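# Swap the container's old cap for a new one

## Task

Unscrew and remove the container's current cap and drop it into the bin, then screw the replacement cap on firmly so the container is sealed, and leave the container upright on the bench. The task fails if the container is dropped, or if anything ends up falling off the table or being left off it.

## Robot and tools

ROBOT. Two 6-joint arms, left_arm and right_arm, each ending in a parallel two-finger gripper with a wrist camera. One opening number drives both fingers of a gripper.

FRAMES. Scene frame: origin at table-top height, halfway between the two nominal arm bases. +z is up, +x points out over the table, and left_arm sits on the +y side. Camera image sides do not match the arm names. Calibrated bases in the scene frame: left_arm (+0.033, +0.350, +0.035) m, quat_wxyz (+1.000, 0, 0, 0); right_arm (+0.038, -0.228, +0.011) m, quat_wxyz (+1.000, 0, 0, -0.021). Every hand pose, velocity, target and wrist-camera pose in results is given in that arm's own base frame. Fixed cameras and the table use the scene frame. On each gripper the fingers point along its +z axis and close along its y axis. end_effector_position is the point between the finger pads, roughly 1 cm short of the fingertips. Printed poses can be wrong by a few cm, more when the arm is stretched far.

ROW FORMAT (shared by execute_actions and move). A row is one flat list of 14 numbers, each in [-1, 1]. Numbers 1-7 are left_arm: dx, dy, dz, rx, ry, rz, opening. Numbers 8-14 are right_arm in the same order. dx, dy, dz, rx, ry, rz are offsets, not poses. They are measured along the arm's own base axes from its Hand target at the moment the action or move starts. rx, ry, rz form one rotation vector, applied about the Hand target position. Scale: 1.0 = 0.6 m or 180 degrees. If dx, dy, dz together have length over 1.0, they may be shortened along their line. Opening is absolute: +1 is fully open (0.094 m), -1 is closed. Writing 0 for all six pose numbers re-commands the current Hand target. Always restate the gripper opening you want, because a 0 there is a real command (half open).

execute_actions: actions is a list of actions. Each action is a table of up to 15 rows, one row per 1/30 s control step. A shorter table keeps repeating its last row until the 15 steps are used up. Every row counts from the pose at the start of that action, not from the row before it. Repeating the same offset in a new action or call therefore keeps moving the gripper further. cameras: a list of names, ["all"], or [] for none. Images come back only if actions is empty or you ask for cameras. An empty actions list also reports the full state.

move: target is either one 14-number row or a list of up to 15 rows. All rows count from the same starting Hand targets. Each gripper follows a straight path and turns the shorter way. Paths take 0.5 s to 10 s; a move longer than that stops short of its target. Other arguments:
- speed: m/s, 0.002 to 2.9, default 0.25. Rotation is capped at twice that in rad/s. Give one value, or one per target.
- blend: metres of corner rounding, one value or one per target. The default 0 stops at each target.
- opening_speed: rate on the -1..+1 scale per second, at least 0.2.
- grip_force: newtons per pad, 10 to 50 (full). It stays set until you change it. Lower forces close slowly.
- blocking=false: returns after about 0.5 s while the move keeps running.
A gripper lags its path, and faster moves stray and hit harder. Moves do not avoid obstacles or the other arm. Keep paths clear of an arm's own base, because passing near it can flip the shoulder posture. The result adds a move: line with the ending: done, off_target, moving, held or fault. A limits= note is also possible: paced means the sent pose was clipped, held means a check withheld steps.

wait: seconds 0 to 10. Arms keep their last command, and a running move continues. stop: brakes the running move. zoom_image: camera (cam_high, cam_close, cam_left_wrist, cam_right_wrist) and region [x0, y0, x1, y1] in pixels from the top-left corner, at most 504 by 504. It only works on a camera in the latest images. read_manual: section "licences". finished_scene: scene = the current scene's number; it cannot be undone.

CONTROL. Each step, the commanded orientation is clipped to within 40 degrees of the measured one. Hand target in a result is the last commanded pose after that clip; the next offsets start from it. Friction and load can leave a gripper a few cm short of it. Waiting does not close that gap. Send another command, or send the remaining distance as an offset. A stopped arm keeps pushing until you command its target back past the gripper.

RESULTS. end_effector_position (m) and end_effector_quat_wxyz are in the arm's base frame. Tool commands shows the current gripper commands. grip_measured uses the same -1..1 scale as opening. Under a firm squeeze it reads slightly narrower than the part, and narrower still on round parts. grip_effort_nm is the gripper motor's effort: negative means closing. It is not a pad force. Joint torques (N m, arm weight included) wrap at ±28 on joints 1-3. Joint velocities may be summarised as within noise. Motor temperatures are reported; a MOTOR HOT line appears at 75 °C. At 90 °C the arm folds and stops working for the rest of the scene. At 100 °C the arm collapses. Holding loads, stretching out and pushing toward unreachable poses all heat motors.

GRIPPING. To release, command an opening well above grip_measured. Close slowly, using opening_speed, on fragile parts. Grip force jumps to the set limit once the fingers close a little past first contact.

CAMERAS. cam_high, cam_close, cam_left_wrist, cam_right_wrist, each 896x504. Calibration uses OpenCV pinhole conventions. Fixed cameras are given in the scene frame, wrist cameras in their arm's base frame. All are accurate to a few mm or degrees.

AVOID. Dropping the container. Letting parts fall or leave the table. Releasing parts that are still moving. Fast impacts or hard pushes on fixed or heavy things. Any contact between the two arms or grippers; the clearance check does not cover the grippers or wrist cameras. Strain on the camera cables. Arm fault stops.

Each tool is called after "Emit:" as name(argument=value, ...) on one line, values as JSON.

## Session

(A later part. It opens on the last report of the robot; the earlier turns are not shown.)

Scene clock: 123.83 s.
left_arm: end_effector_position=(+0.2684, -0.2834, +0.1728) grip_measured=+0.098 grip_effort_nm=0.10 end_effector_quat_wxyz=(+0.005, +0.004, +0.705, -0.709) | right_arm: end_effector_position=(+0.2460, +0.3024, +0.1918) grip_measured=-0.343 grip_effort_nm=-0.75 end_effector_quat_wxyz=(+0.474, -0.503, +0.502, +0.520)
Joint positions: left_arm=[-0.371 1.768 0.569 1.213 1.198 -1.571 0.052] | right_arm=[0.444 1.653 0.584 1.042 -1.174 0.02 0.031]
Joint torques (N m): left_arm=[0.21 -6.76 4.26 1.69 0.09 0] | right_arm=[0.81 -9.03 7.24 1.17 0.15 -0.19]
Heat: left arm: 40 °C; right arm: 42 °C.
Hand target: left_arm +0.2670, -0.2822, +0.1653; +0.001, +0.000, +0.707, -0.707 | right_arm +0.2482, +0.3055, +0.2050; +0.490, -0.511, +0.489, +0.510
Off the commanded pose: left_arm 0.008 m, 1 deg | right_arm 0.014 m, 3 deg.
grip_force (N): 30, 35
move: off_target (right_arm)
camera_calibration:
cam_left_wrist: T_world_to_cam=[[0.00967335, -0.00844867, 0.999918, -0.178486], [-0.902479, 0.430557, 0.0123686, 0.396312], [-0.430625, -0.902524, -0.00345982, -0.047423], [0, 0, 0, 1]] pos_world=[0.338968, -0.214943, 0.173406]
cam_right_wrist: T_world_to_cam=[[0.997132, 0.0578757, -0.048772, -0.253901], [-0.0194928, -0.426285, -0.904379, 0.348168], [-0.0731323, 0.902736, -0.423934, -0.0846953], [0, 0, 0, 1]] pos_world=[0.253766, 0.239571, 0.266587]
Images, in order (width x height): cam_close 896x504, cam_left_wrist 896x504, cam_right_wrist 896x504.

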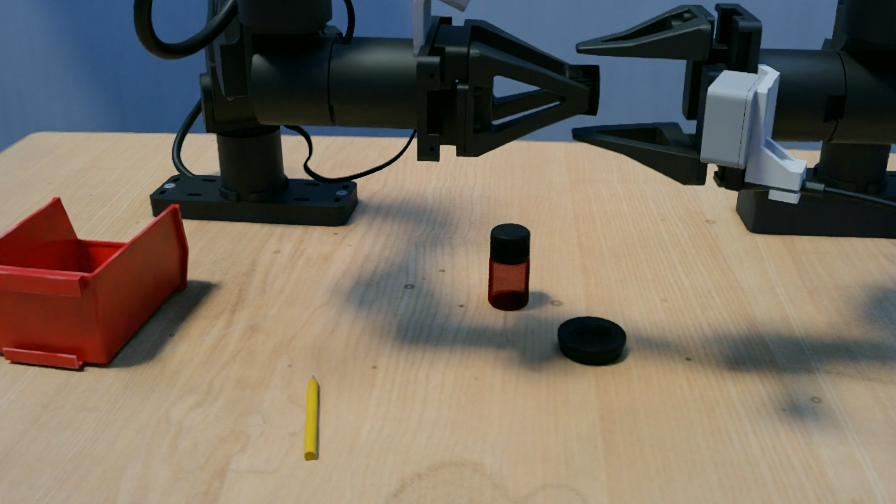

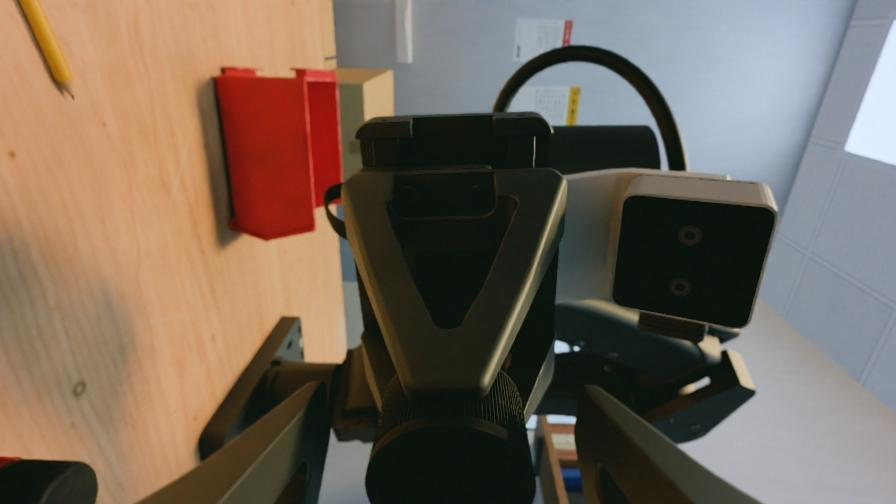

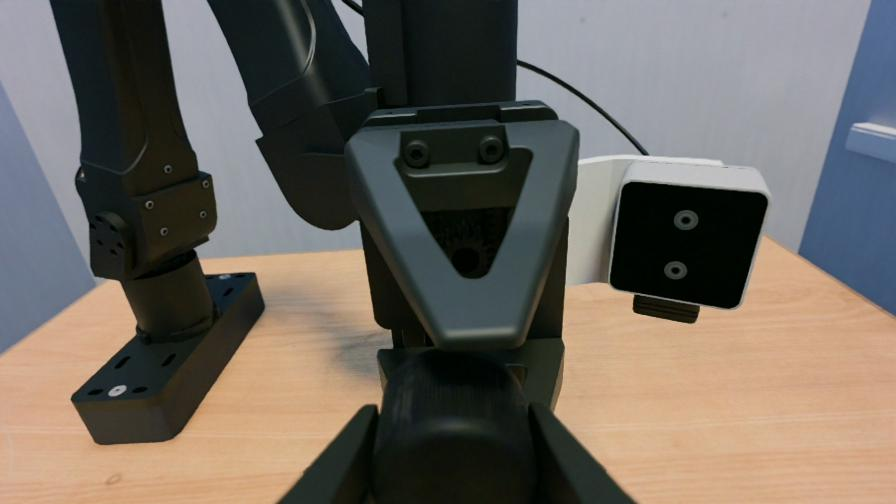

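Emit:
move(target=[[0, 0.1, 0, 0, 0, 0, 0.1, 0, 0, 0, 0, 0, 0, -0.46], [0, 0.2, 0.03, 0, 0, 0, 0.1, 0.0152, -0.311, -0.235, -0.4996, -0.021, 0, -0.46]], speed=0.2, blend=[0.01, 0], cameras=["all"])

Scene clock: 154.20 s.
left_arm: end_effector_position=(+0.2725, -0.1645, +0.1786) grip_measured=+0.098 grip_effort_nm=0.10 end_effector_quat_wxyz=(+0.012, -0.029, +0.706, -0.707) | right_arm: end_effector_position=(+0.2566, +0.1158, +0.0644) grip_measured=-0.343 grip_effort_nm=-0.75 end_effector_quat_wxyz=(-0.006, +0.722, -0.692, +0.003)
Joint positions: left_arm=[0.056 1.666 0.477 1.22 1.568 -1.625 0.052] | right_arm=[0.421 1.629 1.118 -1.047 0.001 -1.192 0.031]
Joint torques (N m): left_arm=[0.66 -9.96 4.01 1.29 0.14 0.03] | right_arm=[0.84 -5.63 7.49 -0.12 0.02 0.05]
Motor temperatures (°C): left_arm=[31 34 40 41 28 29 28] | right_arm=[29 41 43 34 28 28 27]
Heat: left arm: 41 °C; right arm: 43 °C.
Hand target: left_arm +0.2669, -0.1622, +0.1832; +0.001, +0.000, +0.707, -0.707 | right_arm +0.2573, +0.1189, +0.0641; +0.000, +0.722, -0.692, +0.000
Off the commanded pose: left_arm 0.007 m, 4 deg | right_arm 0.003 m, 1 deg.
joint sent to its limit (left arm) — joint 5 (wrist yaw), upper limit. The joint targets are off in orientation, not in position.
grip_force (N): 30, 35
move: off_target (left_arm)
camera_calibration:
cam_left_wrist: T_world_to_cam=[[0.0460041, -0.0106841, 0.998884, -0.193402], [-0.924134, 0.379214, 0.0466175, 0.340108], [-0.379288, -0.925248, 0.00757188, 0.0420398], [0, 0, 0, 1]] pos_world=[0.339147, -0.0921425, 0.177013]
cam_right_wrist: T_world_to_cam=[[0.999256, 0.0385257, 0.00198992, -0.261457], [0.0343024, -0.910948, 0.411094, 0.111324], [0.0176504, -0.410719, -0.911591, 0.190755], [0, 0, 0, 1]] pos_world=[0.254077, 0.18983, 0.128646]

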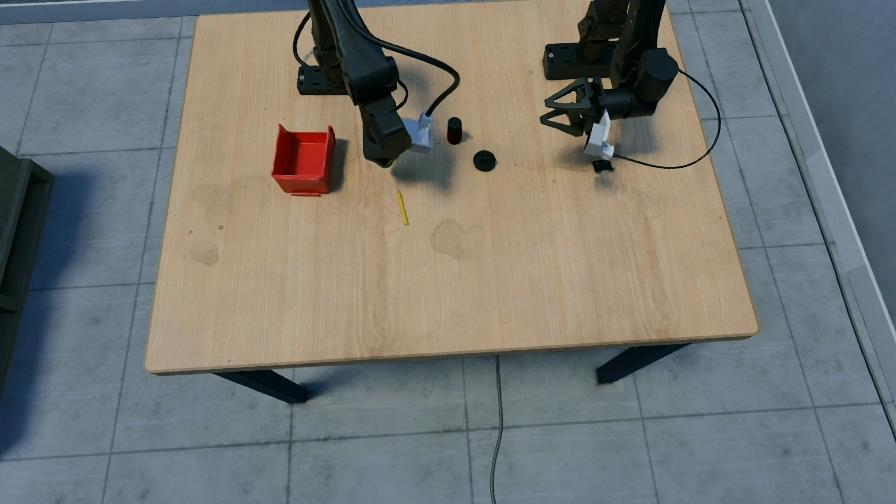

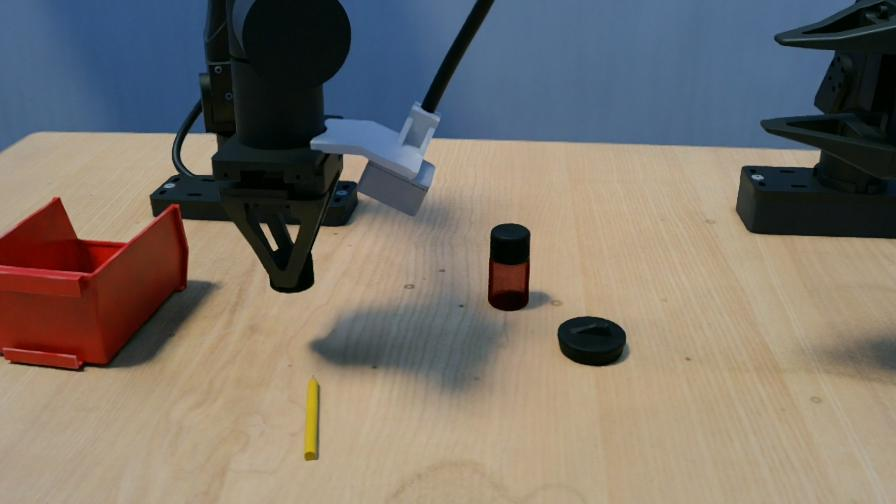

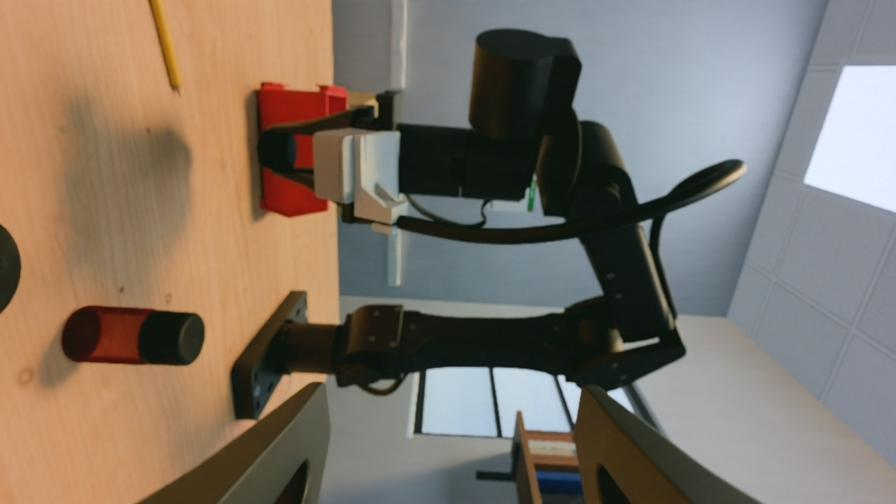

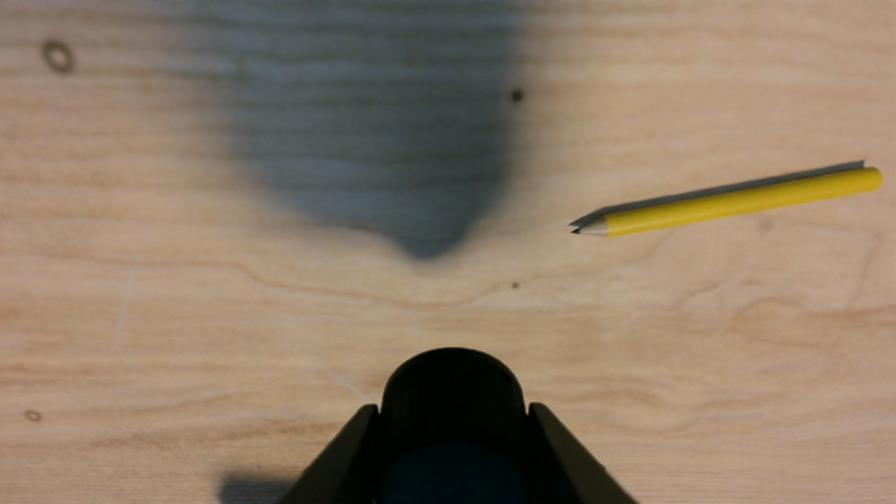

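Emit:
move(target=[0, 0, 0, 0, 0, 0, 0.1, 0, 0, -0.075, 0, 0, 0, -0.46], speed=0.1, cameras=["cam_right_wrist", "cam_close"])

Scene clock: 157.13 s.
left_arm: end_effector_position=(+0.2725, -0.1645, +0.1786) grip_measured=+0.098 grip_effort_nm=0.10 end_effector_quat_wxyz=(+0.012, -0.029, +0.706, -0.707) | right_arm: end_effector_position=(+0.2627, +0.1183, +0.0274) grip_measured=-0.343 grip_effort_nm=-0.75 end_effector_quat_wxyz=(-0.010, +0.722, -0.692, +0.005)
Joint positions: left_arm=[0.056 1.666 0.477 1.22 1.568 -1.625 0.052] | right_arm=[0.421 1.693 1.033 -0.888 0.002 -1.192 0.031]
Joint torques (N m): left_arm=[0.69 -9.99 3.86 1.28 0.13 -0.01] | right_arm=[0.83 -6.17 4.41 0.15 0.01 0.04]
Heat: left arm: 40 °C; right arm: 43 °C.
Hand target: left_arm +0.2669, -0.1622, +0.1832; +0.001, +0.000, +0.707, -0.707 | right_arm +0.2573, +0.1189, +0.0190; +0.000, +0.722, -0.692, +0.000
Off the commanded pose: left_arm 0.007 m, 4 deg | right_arm 0.010 m, 1 deg.
joint sent to its limit (left arm) — joint 5 (wrist yaw), upper limit. The joint targets are off in orientation, not in position.
grip_force (N): 30, 35
move: off_target (left_arm)
camera_calibration:
cam_right_wrist: T_world_to_cam=[[0.999212, 0.0380549, 0.0112948, -0.267715], [0.0301188, -0.912149, 0.40875, 0.12975], [0.0258575, -0.408087, -0.912577, 0.155576], [0, 0, 0, 1]] pos_world=[0.259573, 0.192028, 0.0919636]
Images, in order (width x height): cam_close 896x504, cam_right_wrist 896x504.

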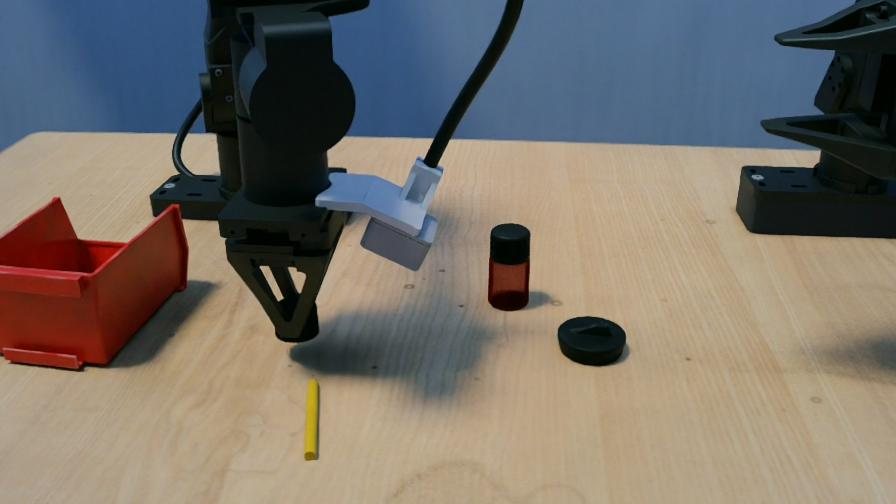

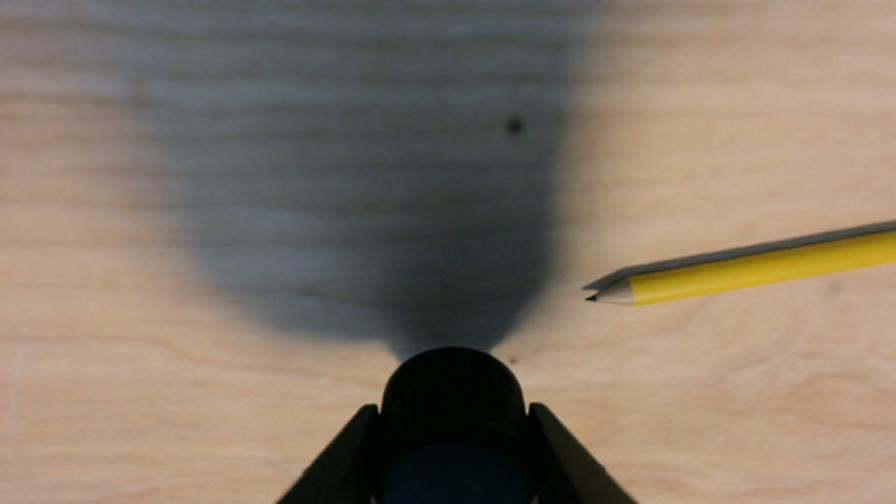

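Emit:
move(target=[0, 0, 0, 0, 0, 0, 0.1, 0, 0, -0.0217, 0, 0, 0, -0.46], speed=0.05, cameras=["cam_right_wrist", "cam_close"])

Scene clock: 159.00 s.
left_arm: end_effector_position=(+0.2725, -0.1645, +0.1786) grip_measured=+0.098 grip_effort_nm=0.10 end_effector_quat_wxyz=(+0.012, -0.029, +0.706, -0.707) | right_arm: end_effector_position=(+0.2640, +0.1188, +0.0159) grip_measured=-0.343 grip_effort_nm=-0.75 end_effector_quat_wxyz=(-0.013, +0.722, -0.692, +0.006)
Joint positions: left_arm=[0.056 1.666 0.477 1.22 1.568 -1.625 0.052] | right_arm=[0.421 1.712 1.005 -0.835 0.002 -1.192 0.031]
Joint torques (N m): left_arm=[0.54 -10.02 3.99 1.26 0.15 0.02] | right_arm=[0.83 -5.97 4.18 0.17 0.02 0.04]
Heat: left arm: 40 °C; right arm: 42 °C.
Hand target: left_arm +0.2669, -0.1622, +0.1832; +0.001, +0.000, +0.707, -0.707 | right_arm +0.2573, +0.1189, +0.0060; +0.000, +0.722, -0.692, +0.000
Off the commanded pose: left_arm 0.007 m, 4 deg | right_arm 0.012 m, 2 deg.
joint sent to its limit (left arm) — joint 5 (wrist yaw), upper limit. The joint targets are off in orientation, not in position.
grip_force (N): 30, 35
move: off_target (left_arm, right_arm)
camera_calibration:
cam_right_wrist: T_world_to_cam=[[0.999136, 0.0380282, 0.0167383, -0.269015], [0.0279276, -0.91295, 0.407114, 0.135688], [0.0307631, -0.406295, -0.913224, 0.143789], [0, 0, 0, 1]] pos_world=[0.26057, 0.192527, 0.0805742]
Images, in order (width x height): cam_close 896x504, cam_right_wrist 896x504.

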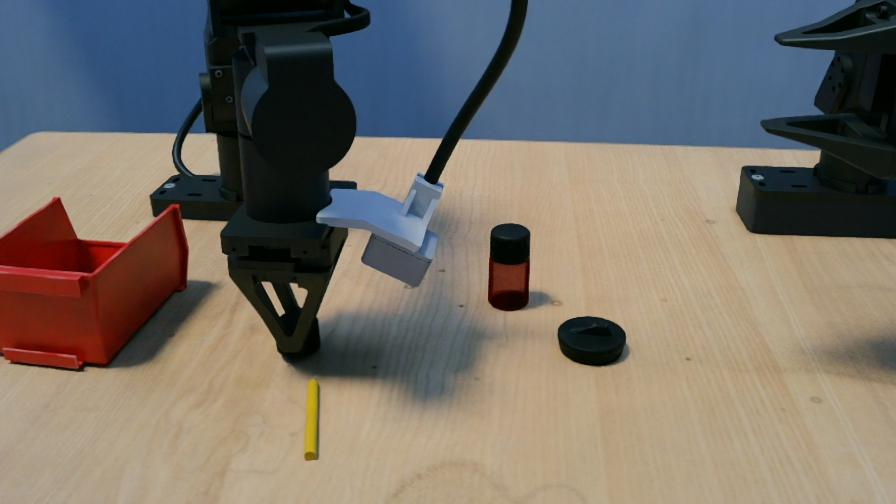

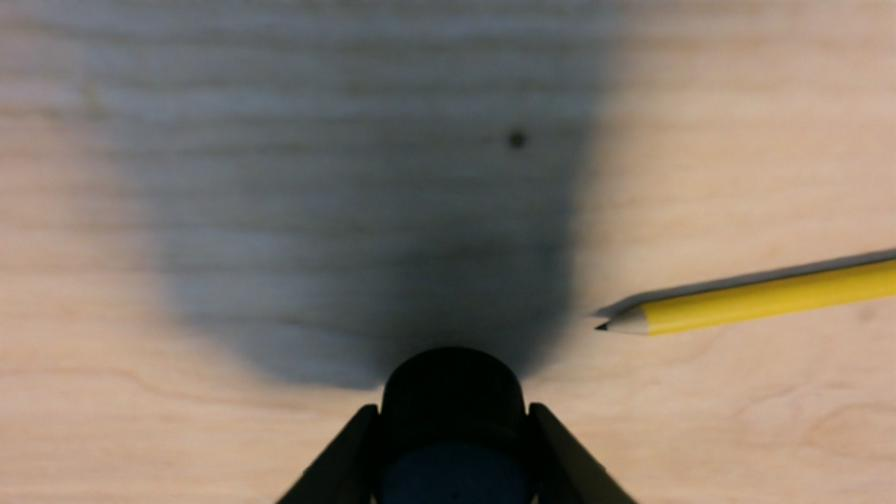

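Emit:
move(target=[0, 0, 0, 0, 0, 0, 0.1, -0.004, 0, -0.0117, 0, 0, 0, -0.46], speed=0.03, cameras=["cam_close"])

Emit:
zoom_image(camera="cam_close", region=[200, 270, 440, 410])

Scene clock: 160.43 s.
left_arm: end_effector_position=(+0.2725, -0.1645, +0.1786) grip_measured=+0.098 grip_effort_nm=0.10 end_effector_quat_wxyz=(+0.012, -0.029, +0.706, -0.707) | right_arm: end_effector_position=(+0.2622, +0.1179, +0.0092) grip_measured=-0.343 grip_effort_nm=-0.75 end_effector_quat_wxyz=(-0.013, +0.721, -0.693, +0.007)
Joint positions: left_arm=[0.056 1.666 0.477 1.22 1.568 -1.625 0.052] | right_arm=[0.421 1.718 0.982 -0.806 0.003 -1.189 0.031]
Joint torques (N m): left_arm=[0.73 -9.88 3.99 1.27 0.12 0.03] | right_arm=[1.16 -5.9 4.05 0.19 0.01 0.04]
Heat: left arm: 40 °C; right arm: 42 °C.
Hand target: left_arm +0.2669, -0.1622, +0.1832; +0.001, +0.000, +0.707, -0.707 | right_arm +0.2549, +0.1189, -0.0010; +0.000, +0.722, -0.692, +0.000
Off the commanded pose: left_arm 0.007 m, 4 deg | right_arm 0.013 m, 2 deg.
joint sent to its limit (left arm) — joint 5 (wrist yaw), upper limit. The joint targets are off in orientation, not in position.
grip_force (N): 30, 35
move: off_target (left_arm, right_arm)
Images, in order (width x height): cam_close 896x504.

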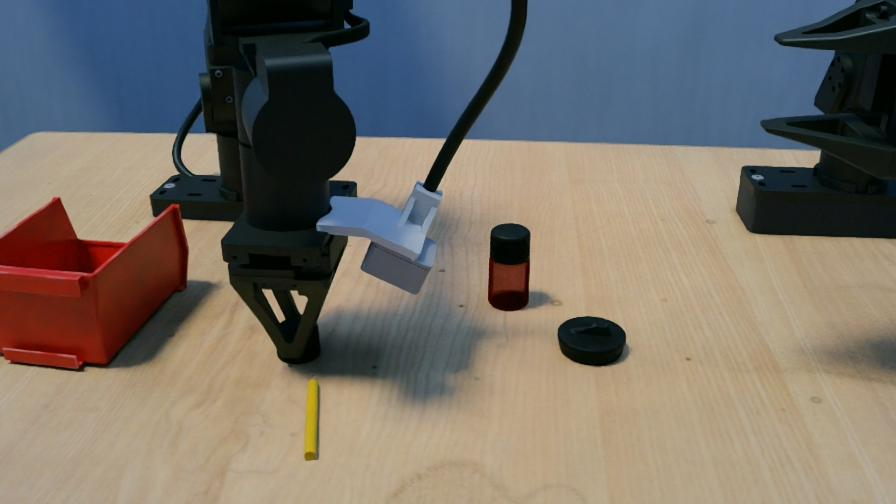

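Scaled by 2.100 from the camera's 896x504 image, which has a finer 1280x720 frame.

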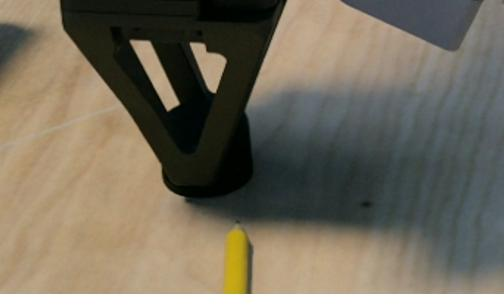

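Emit:
move(target=[0, 0, 0, 0, 0, 0, 0.1, 0, 0, -0.0083, 0, 0, 0, -0.46], speed=0.02, cameras=["cam_close"])

Emit:
zoom_image(camera="cam_close", region=[200, 270, 440, 410])

Scene clock: 161.63 s.
left_arm: end_effector_position=(+0.2725, -0.1645, +0.1786) grip_measured=+0.098 grip_effort_nm=0.10 end_effector_quat_wxyz=(+0.012, -0.029, +0.706, -0.707) | right_arm: end_effector_position=(+0.2632, +0.1183, +0.0090) grip_measured=-0.343 grip_effort_nm=-0.75 end_effector_quat_wxyz=(-0.015, +0.721, -0.693, +0.007)
Joint positions: left_arm=[0.056 1.666 0.477 1.22 1.568 -1.625 0.052] | right_arm=[0.421 1.718 0.98 -0.8 0.003 -1.189 0.031]
Joint torques (N m): left_arm=[0.68 -10.04 4.03 1.27 0.14 -0.02] | right_arm=[1.18 -5.26 3.25 0.35 0.01 0.04]
Heat: left arm: 40 °C; right arm: 42 °C.
Hand target: left_arm +0.2669, -0.1622, +0.1832; +0.001, +0.000, +0.707, -0.707 | right_arm +0.2549, +0.1189, -0.0061; +0.000, +0.722, -0.692, +0.000
Off the commanded pose: left_arm 0.007 m, 4 deg | right_arm 0.017 m, 2 deg.
joint sent to its limit (left arm) — joint 5 (wrist yaw), upper limit. The joint targets are off in orientation, not in position.
grip_force (N): 30, 35
move: off_target (left_arm, right_arm)
Images, in order (width x height): cam_close 896x504.

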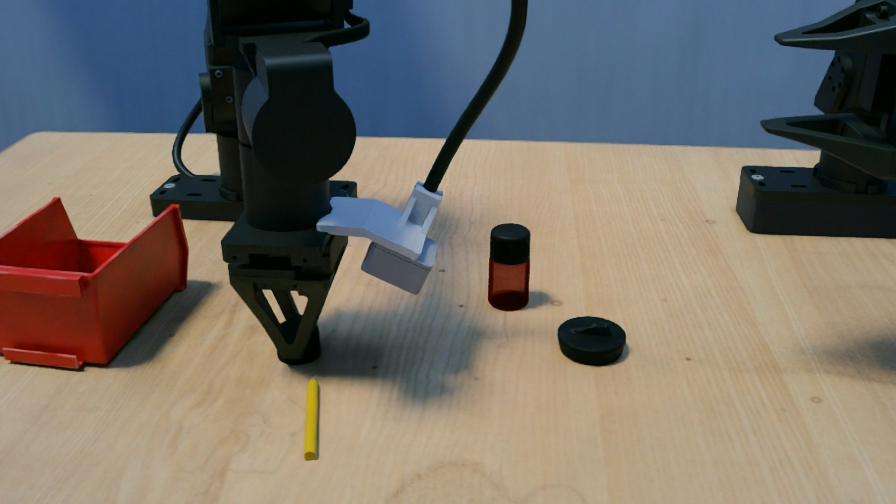

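Scaled by 2.100 from the camera's 896x504 image, which has a finer 1280x720 frame.

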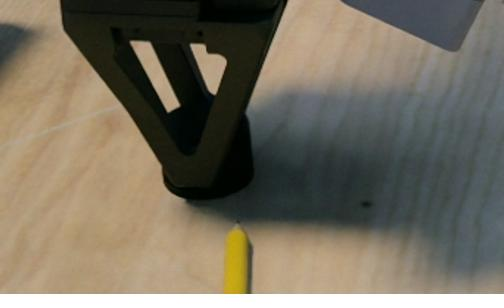

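Emit:
move(target=[[0, 0, 0, 0, 0, 0, 0.1, 0.004, 0, 0.0117, 0, 0, 0, -0.46], [0, 0, 0, 0, 0, 0, 0.1, 0.004, 0, 0.0117, 0, 0, 0, 0.0]], speed=0.03, opening_speed=0.5, cameras=["cam_close", "cam_right_wrist"])

Scene clock: 164.37 s.
left_arm: end_effector_position=(+0.2725, -0.1645, +0.1786) grip_measured=+0.098 grip_effort_nm=0.10 end_effector_quat_wxyz=(+0.012, -0.029, +0.706, -0.707) | right_arm: end_effector_position=(+0.2627, +0.1181, +0.0080) grip_measured=-0.002 grip_effort_nm=0.13 end_effector_quat_wxyz=(-0.013, +0.721, -0.693, +0.007)
Joint positions: left_arm=[0.056 1.666 0.477 1.22 1.568 -1.625 0.052] | right_arm=[0.421 1.722 0.98 -0.8 0.003 -1.189 0.047]
Joint torques (N m): left_arm=[0.66 -9.99 4.01 1.25 0.15 0.02] | right_arm=[0.84 -5.9 5.19 0.02 0.01 0.01]
Heat: left arm: 40 °C; right arm: 42 °C.
Hand target: left_arm +0.2669, -0.1622, +0.1832; +0.001, +0.000, +0.707, -0.707 | right_arm +0.2573, +0.1189, +0.0010; +0.000, +0.722, -0.692, +0.000
Off the commanded pose: left_arm 0.007 m, 4 deg | right_arm 0.009 m, 2 deg.
joint sent to its limit (left arm) — joint 5 (wrist yaw), upper limit. The joint targets are off in orientation, not in position.
grip_force (N): 30, 35
move: off_target (left_arm)
camera_calibration:
cam_right_wrist: T_world_to_cam=[[0.999224, 0.0354129, 0.0172483, -0.267216], [0.0253262, -0.912967, 0.407247, 0.139003], [0.0301689, -0.406494, -0.913155, 0.136422], [0, 0, 0, 1]] pos_world=[0.259372, 0.191823, 0.072575]
Images, in order (width x height): cam_close 896x504, cam_right_wrist 896x504.

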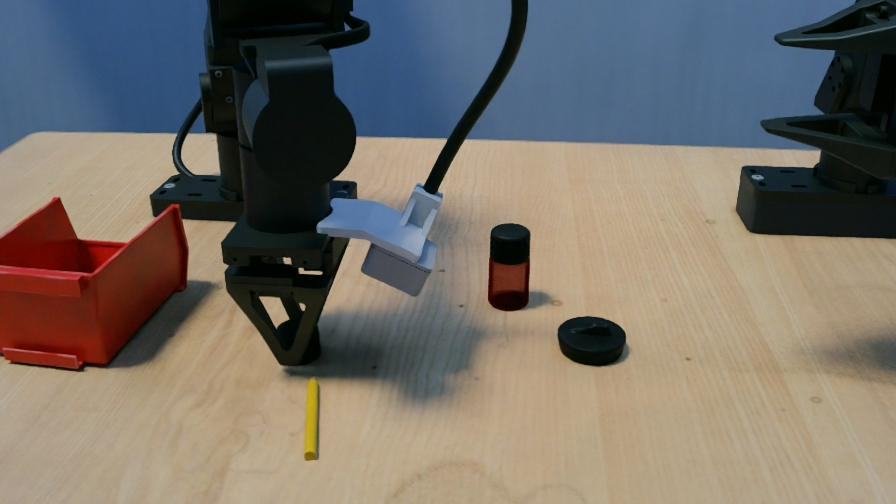

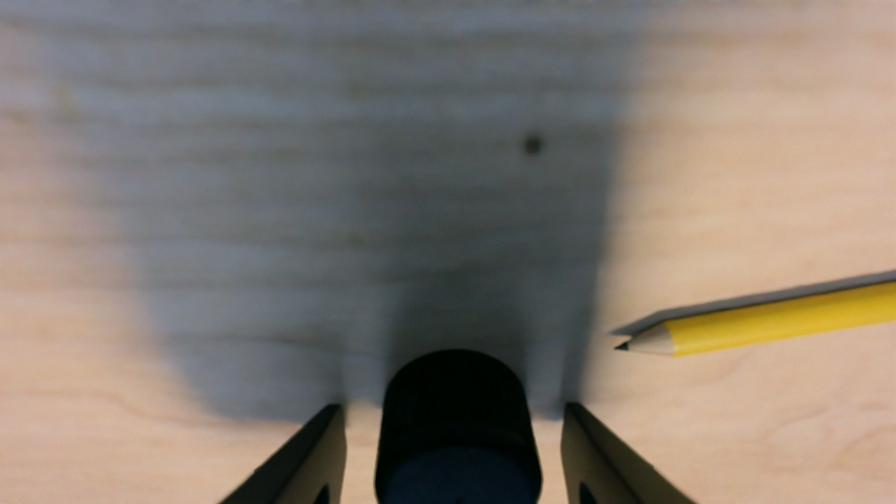

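Emit:
move(target=[[0, 0, 0, 0, 0, 0, 0.1, 0, 0, 0.22, 0, 0, 0, 0.0], [0, -0.113, -0.055, 0, -0.5, 0, 0.1, -0.1455, 0.2185, 0.265, 0, 0, -0.789, 0.2]], speed=[0.15, 0.35], blend=[0.02, 0], cameras=["all"])

Scene clock: 174.97 s.
left_arm: end_effector_position=(+0.2649, -0.2280, +0.1420) grip_measured=+0.098 grip_effort_nm=0.10 end_effector_quat_wxyz=(+0.491, +0.495, +0.505, -0.508) | right_arm: end_effector_position=(+0.1700, +0.2479, +0.1602) grip_measured=+0.198 grip_effort_nm=0.13 end_effector_quat_wxyz=(+0.000, +0.416, +0.909, +0.009)
Joint positions: left_arm=[-0.181 1.86 0.477 1.382 1.397 -0.026 0.052] | right_arm=[0.964 1.668 1.545 -1.429 -0.004 1.823 0.056]
Joint torques (N m): left_arm=[-0.46 -11.25 4.77 1.12 -0.11 0.1] | right_arm=[0.77 -6.02 8.14 -0.19 0.09 0.1]
Heat: left arm: 40 °C; right arm: 43 °C.
Hand target: left_arm +0.2670, -0.2300, +0.1502; +0.500, +0.500, +0.499, -0.500 | right_arm +0.1700, +0.2500, +0.1600; +0.000, +0.419, +0.908, +0.000
Off the commanded pose: left_arm 0.009 m, 2 deg | right_arm 0.002 m, 1 deg.
grip_force (N): 30, 35
move: done
camera_calibration:
cam_left_wrist: T_world_to_cam=[[-0.998758, -0.00667465, 0.0493692, 0.255408], [-0.0473867, 0.433109, -0.900095, 0.273332], [-0.0153744, -0.901317, -0.432888, -0.0477784], [0, 0, 0, 1]] pos_world=[0.267308, -0.159741, 0.212733]
cam_right_wrist: T_world_to_cam=[[-0.759138, -0.650354, -0.0273854, 0.29423], [-0.598292, 0.680558, 0.422951, -0.093668], [-0.256431, 0.337463, -0.905739, 0.194108], [0, 0, 0, 1]] pos_world=[0.217096, 0.189596, 0.223485]

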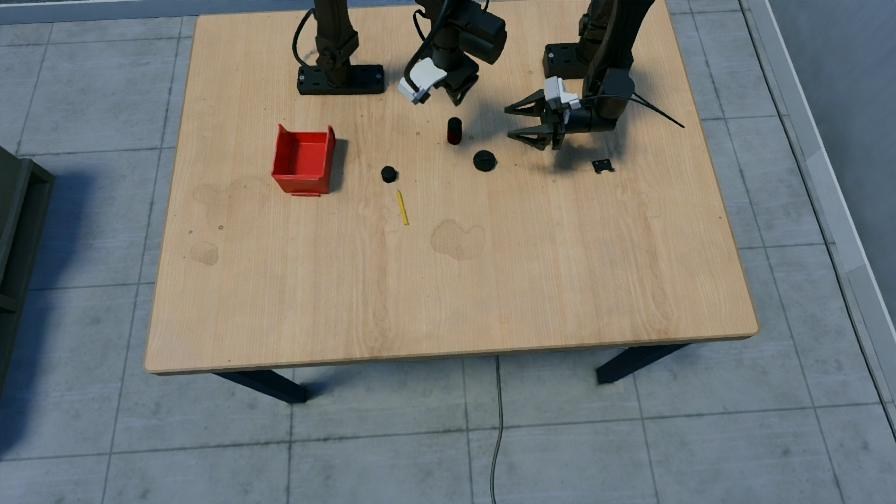

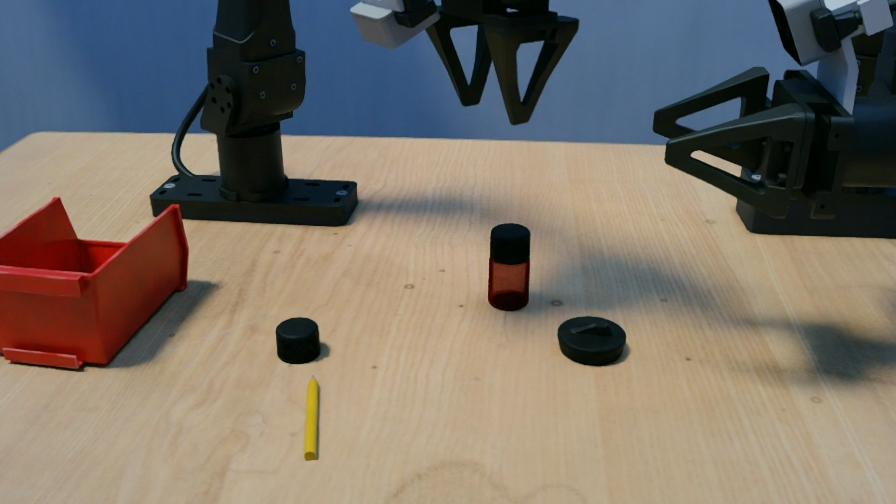

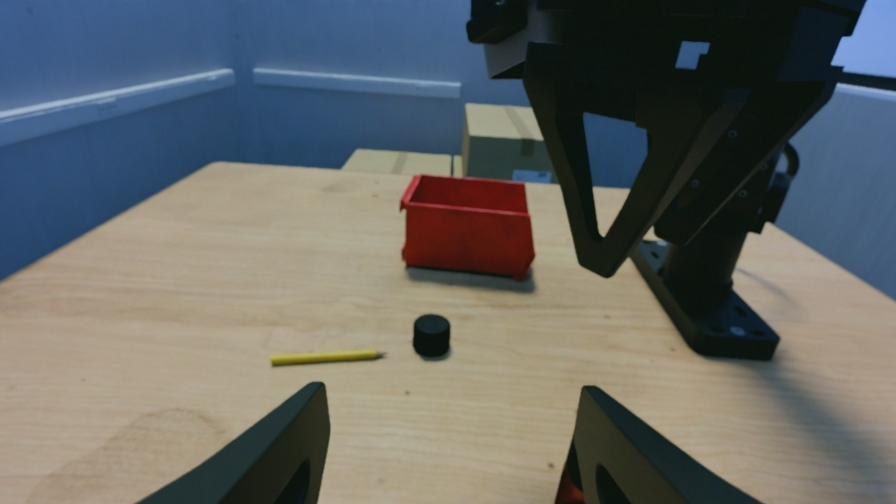

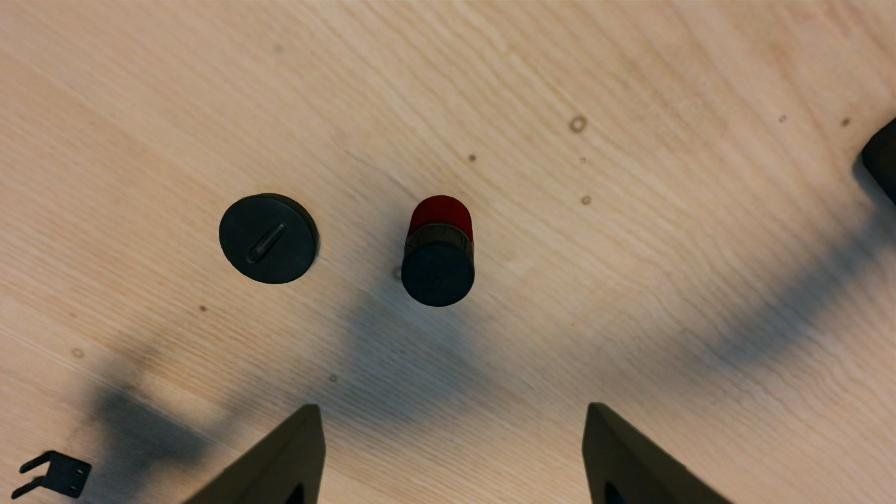

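Emit:
move(target=[0, 0, 0, 0, 0, 0, 0.1, -0.0008, 0.0223, -0.1467, 0, 0, 0, 0.2], speed=0.15, cameras=["cam_right_wrist", "cam_close"])

Scene clock: 181.43 s.
left_arm: end_effector_position=(+0.2649, -0.2280, +0.1420) grip_measured=+0.098 grip_effort_nm=0.10 end_effector_quat_wxyz=(+0.491, +0.495, +0.505, -0.508) | right_arm: end_effector_position=(+0.1733, +0.2662, +0.0814) grip_measured=+0.198 grip_effort_nm=0.13 end_effector_quat_wxyz=(+0.000, +0.417, +0.909, +0.015)
Joint positions: left_arm=[-0.181 1.86 0.477 1.381 1.397 -0.026 0.052] | right_arm=[0.988 1.732 1.304 -1.112 -0.004 1.848 0.056]
Joint torques (N m): left_arm=[-0.58 -11.21 4.72 1.15 -0.11 0.09] | right_arm=[0.88 -7.08 4.74 0.09 0.1 0.11]
Heat: left arm: 40 °C; right arm: 43 °C.
Hand target: left_arm +0.2669, -0.2300, +0.1502; +0.500, +0.500, +0.499, -0.500 | right_arm +0.1694, +0.2633, +0.0720; +0.000, +0.419, +0.908, +0.000
Off the commanded pose: left_arm 0.009 m, 2 deg | right_arm 0.011 m, 2 deg.
grip_force (N): 30, 35
move: off_target (right_arm)
camera_calibration:
cam_right_wrist: T_world_to_cam=[[-0.759393, -0.649467, -0.038905, 0.307307], [-0.600468, 0.676566, 0.426259, -0.0696849], [-0.250519, 0.347059, -0.903764, 0.113639], [0, 0, 0, 1]] pos_world=[0.219992, 0.207293, 0.144363]
Images, in order (width x height): cam_close 896x504, cam_right_wrist 896x504.

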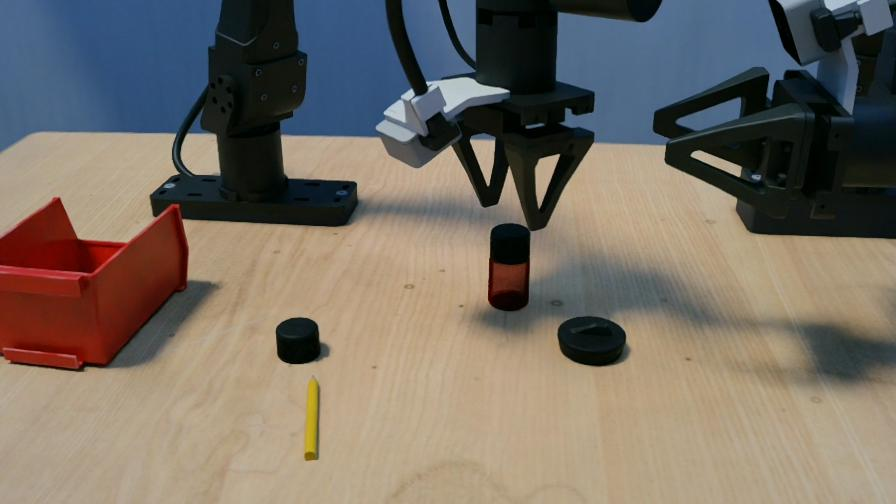

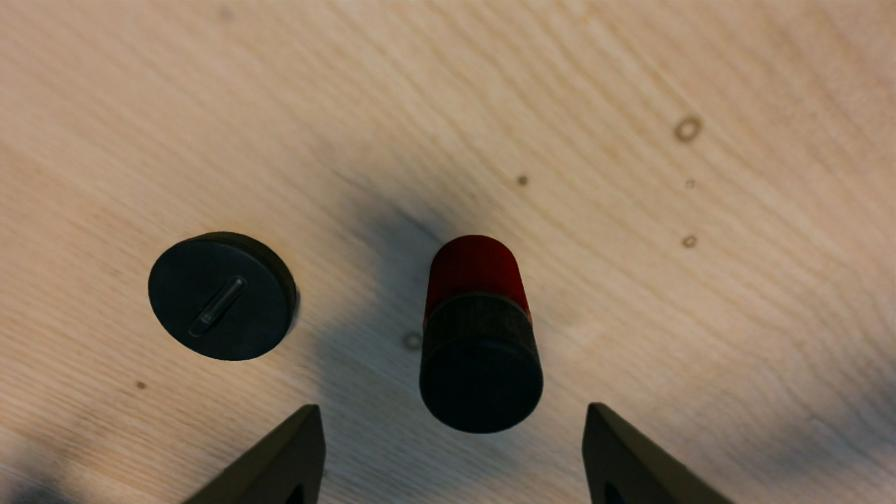

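Emit:
move(target=[0, 0, 0, 0, 0, 0, 0.1, -0.009, -0.003, -0.03, -0.0086, 0.004, 0, 0.2], speed=0.08, cameras=["cam_right_wrist", "cam_close"])

Scene clock: 184.30 s.
left_arm: end_effector_position=(+0.2649, -0.2280, +0.1420) grip_measured=+0.098 grip_effort_nm=0.10 end_effector_quat_wxyz=(+0.491, +0.495, +0.505, -0.508) | right_arm: end_effector_position=(+0.1682, +0.2660, +0.0653) grip_measured=+0.198 grip_effort_nm=0.13 end_effector_quat_wxyz=(-0.002, +0.417, +0.909, +0.004)
Joint positions: left_arm=[-0.181 1.86 0.477 1.381 1.397 -0.026 0.052] | right_arm=[1.001 1.756 1.266 -1.073 -0.004 1.861 0.056]
Joint torques (N m): left_arm=[-0.58 -11.25 4.71 1.15 -0.11 0.08] | right_arm=[0.88 -6.8 4.44 0.04 0.14 0.12]
Heat: left arm: 40 °C; right arm: 42 °C.
Hand target: left_arm +0.2669, -0.2300, +0.1502; +0.500, +0.500, +0.499, -0.500 | right_arm +0.1641, +0.2615, +0.0540; +0.000, +0.419, +0.908, -0.015
Off the commanded pose: left_arm 0.009 m, 2 deg | right_arm 0.013 m, 2 deg.
grip_force (N): 30, 35
move: off_target (right_arm)
camera_calibration:
cam_right_wrist: T_world_to_cam=[[-0.759783, -0.64995, -0.0171789, 0.301404], [-0.595132, 0.684576, 0.420921, -0.0685053], [-0.261817, 0.330032, -0.906935, 0.104519], [0, 0, 0, 1]] pos_world=[0.215597, 0.2083, 0.128805]
Images, in order (width x height): cam_close 896x504, cam_right_wrist 896x504.

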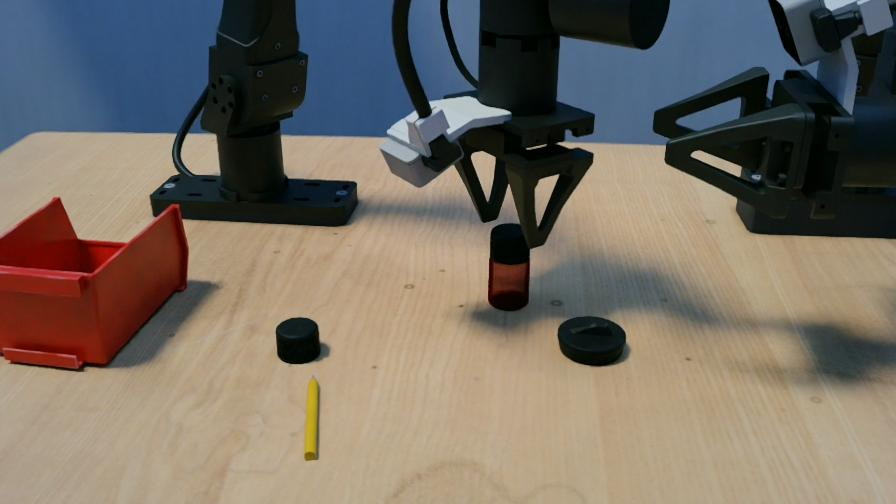

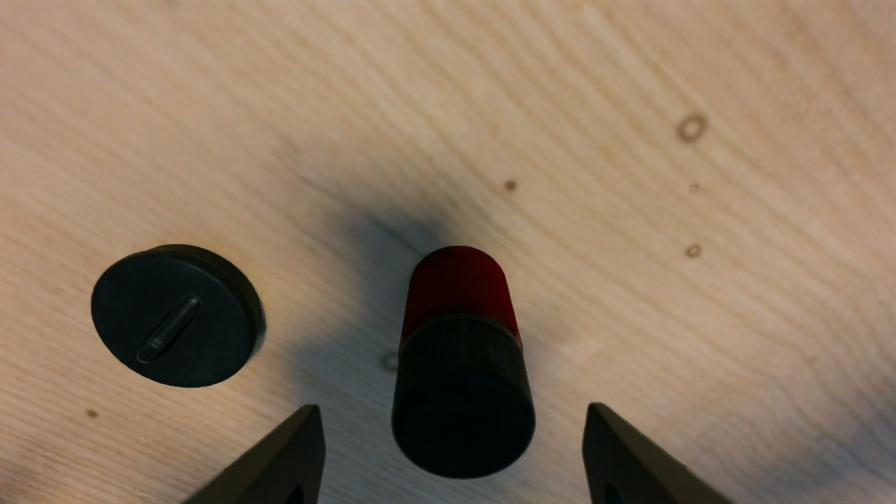

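Emit:
move(target=[0, 0, 0, 0, 0, 0, 0.1, -0.003, -0.005, -0.037, 0, 0, 0, 0.2], speed=0.06, cameras=["cam_right_wrist", "cam_close"])

Emit:
zoom_image(camera="cam_close", region=[400, 150, 640, 330])

Scene clock: 186.47 s.
left_arm: end_effector_position=(+0.2649, -0.2280, +0.1420) grip_measured=+0.098 grip_effort_nm=0.10 end_effector_quat_wxyz=(+0.491, +0.495, +0.505, -0.508) | right_arm: end_effector_position=(+0.1667, +0.2637, +0.0430) grip_measured=+0.198 grip_effort_nm=0.13 end_effector_quat_wxyz=(-0.002, +0.417, +0.909, +0.004)
Joint positions: left_arm=[-0.181 1.86 0.477 1.381 1.397 -0.026 0.052] | right_arm=[1.001 1.77 1.191 -0.984 -0.004 1.861 0.056]
Joint torques (N m): left_arm=[-0.64 -11.23 4.72 1.16 -0.13 0.1] | right_arm=[0.88 -6.79 4.34 0.03 0.14 0.11]
Heat: left arm: 40 °C; right arm: 42 °C.
Hand target: left_arm +0.2669, -0.2300, +0.1502; +0.500, +0.500, +0.499, -0.500 | right_arm +0.1624, +0.2586, +0.0319; +0.000, +0.419, +0.908, -0.015
Off the commanded pose: left_arm 0.009 m, 2 deg | right_arm 0.013 m, 2 deg.
grip_force (N): 30, 35
move: off_target (right_arm)
camera_calibration:
cam_right_wrist: T_world_to_cam=[[-0.759999, -0.649705, -0.0168828, 0.298284], [-0.594848, 0.684895, 0.420802, -0.058441], [-0.261834, 0.329852, -0.906995, 0.0846502], [0, 0, 0, 1]] pos_world=[0.214096, 0.2059, 0.106405]
Images, in order (width x height): cam_close 896x504, cam_right_wrist 896x504.

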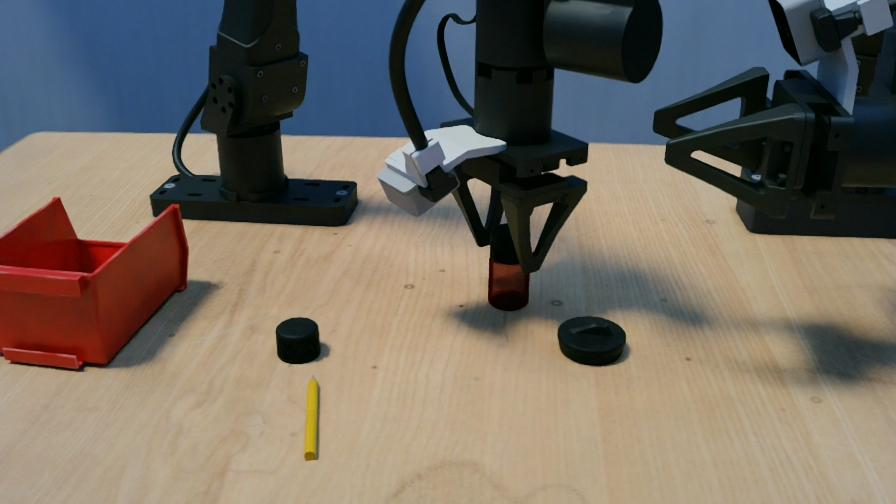

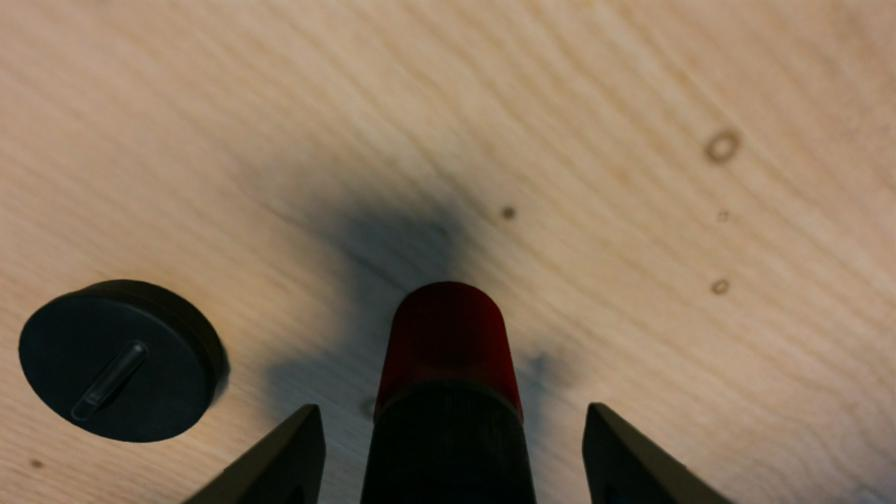

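Scaled by 2.100 from the camera's 896x504 image, which has a finer 1280x720 frame.

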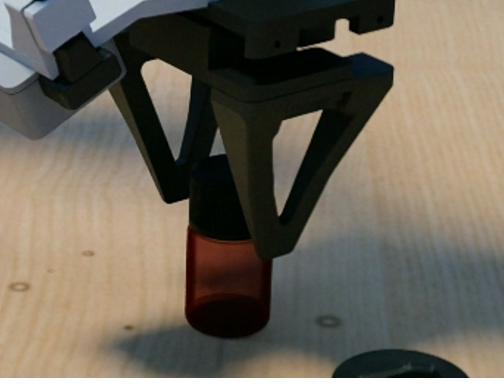

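Emit:
move(target=[0, 0, 0, 0, 0, 0, 0.1, 0, 0, 0.035, 0, 0, 0, 0.2], speed=0.06, cameras=["cam_close"])

Emit:
zoom_image(camera="cam_close", region=[400, 150, 640, 330])

Scene clock: 189.43 s.
left_arm: end_effector_position=(+0.2649, -0.2280, +0.1420) grip_measured=+0.098 grip_effort_nm=0.10 end_effector_quat_wxyz=(+0.491, +0.495, +0.505, -0.508) | right_arm: end_effector_position=(+0.1614, +0.2554, +0.0464) grip_measured=+0.198 grip_effort_nm=0.13 end_effector_quat_wxyz=(-0.005, +0.417, +0.909, -0.018)
Joint positions: left_arm=[-0.181 1.86 0.477 1.381 1.397 -0.026 0.052] | right_arm=[1.001 1.77 1.205 -1.042 -0.004 1.861 0.056]
Joint torques (N m): left_arm=[-0.57 -11.17 4.81 1.16 -0.12 0.09] | right_arm=[0.8 -8.81 7.62 -0.27 0.12 0.09]
Heat: left arm: 40 °C; right arm: 42 °C.
Hand target: left_arm +0.2669, -0.2300, +0.1502; +0.500, +0.500, +0.499, -0.500 | right_arm +0.1624, +0.2586, +0.0528; +0.000, +0.419, +0.908, -0.015
Off the commanded pose: left_arm 0.009 m, 2 deg | right_arm 0.007 m, 1 deg.
grip_force (N): 30, 35
move: done
Images, in order (width x height): cam_close 896x504.

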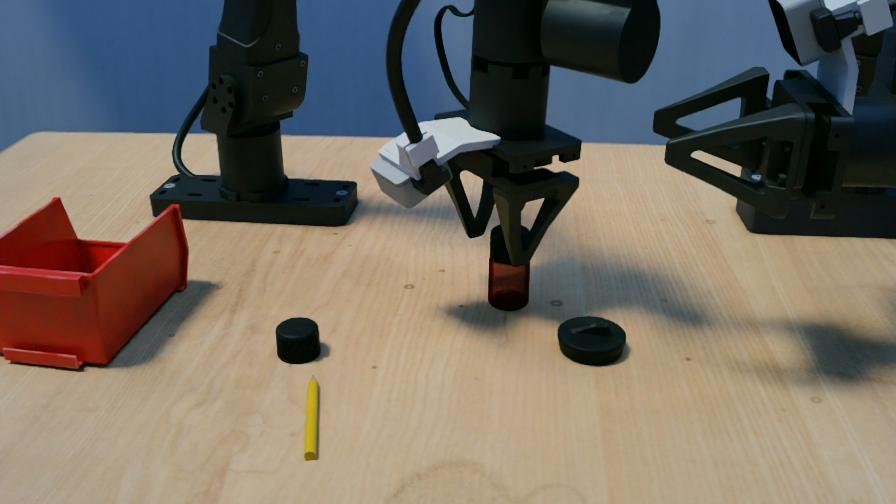

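Scaled by 2.100 from the camera's 896x504 image, which has a finer 1280x720 frame.

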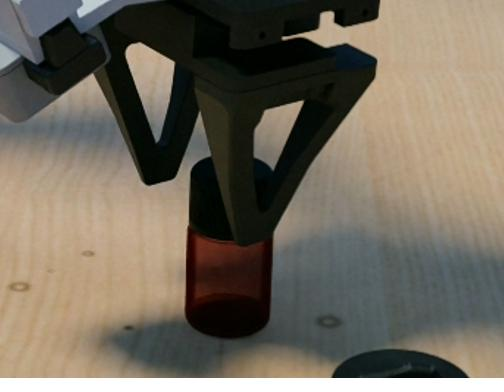

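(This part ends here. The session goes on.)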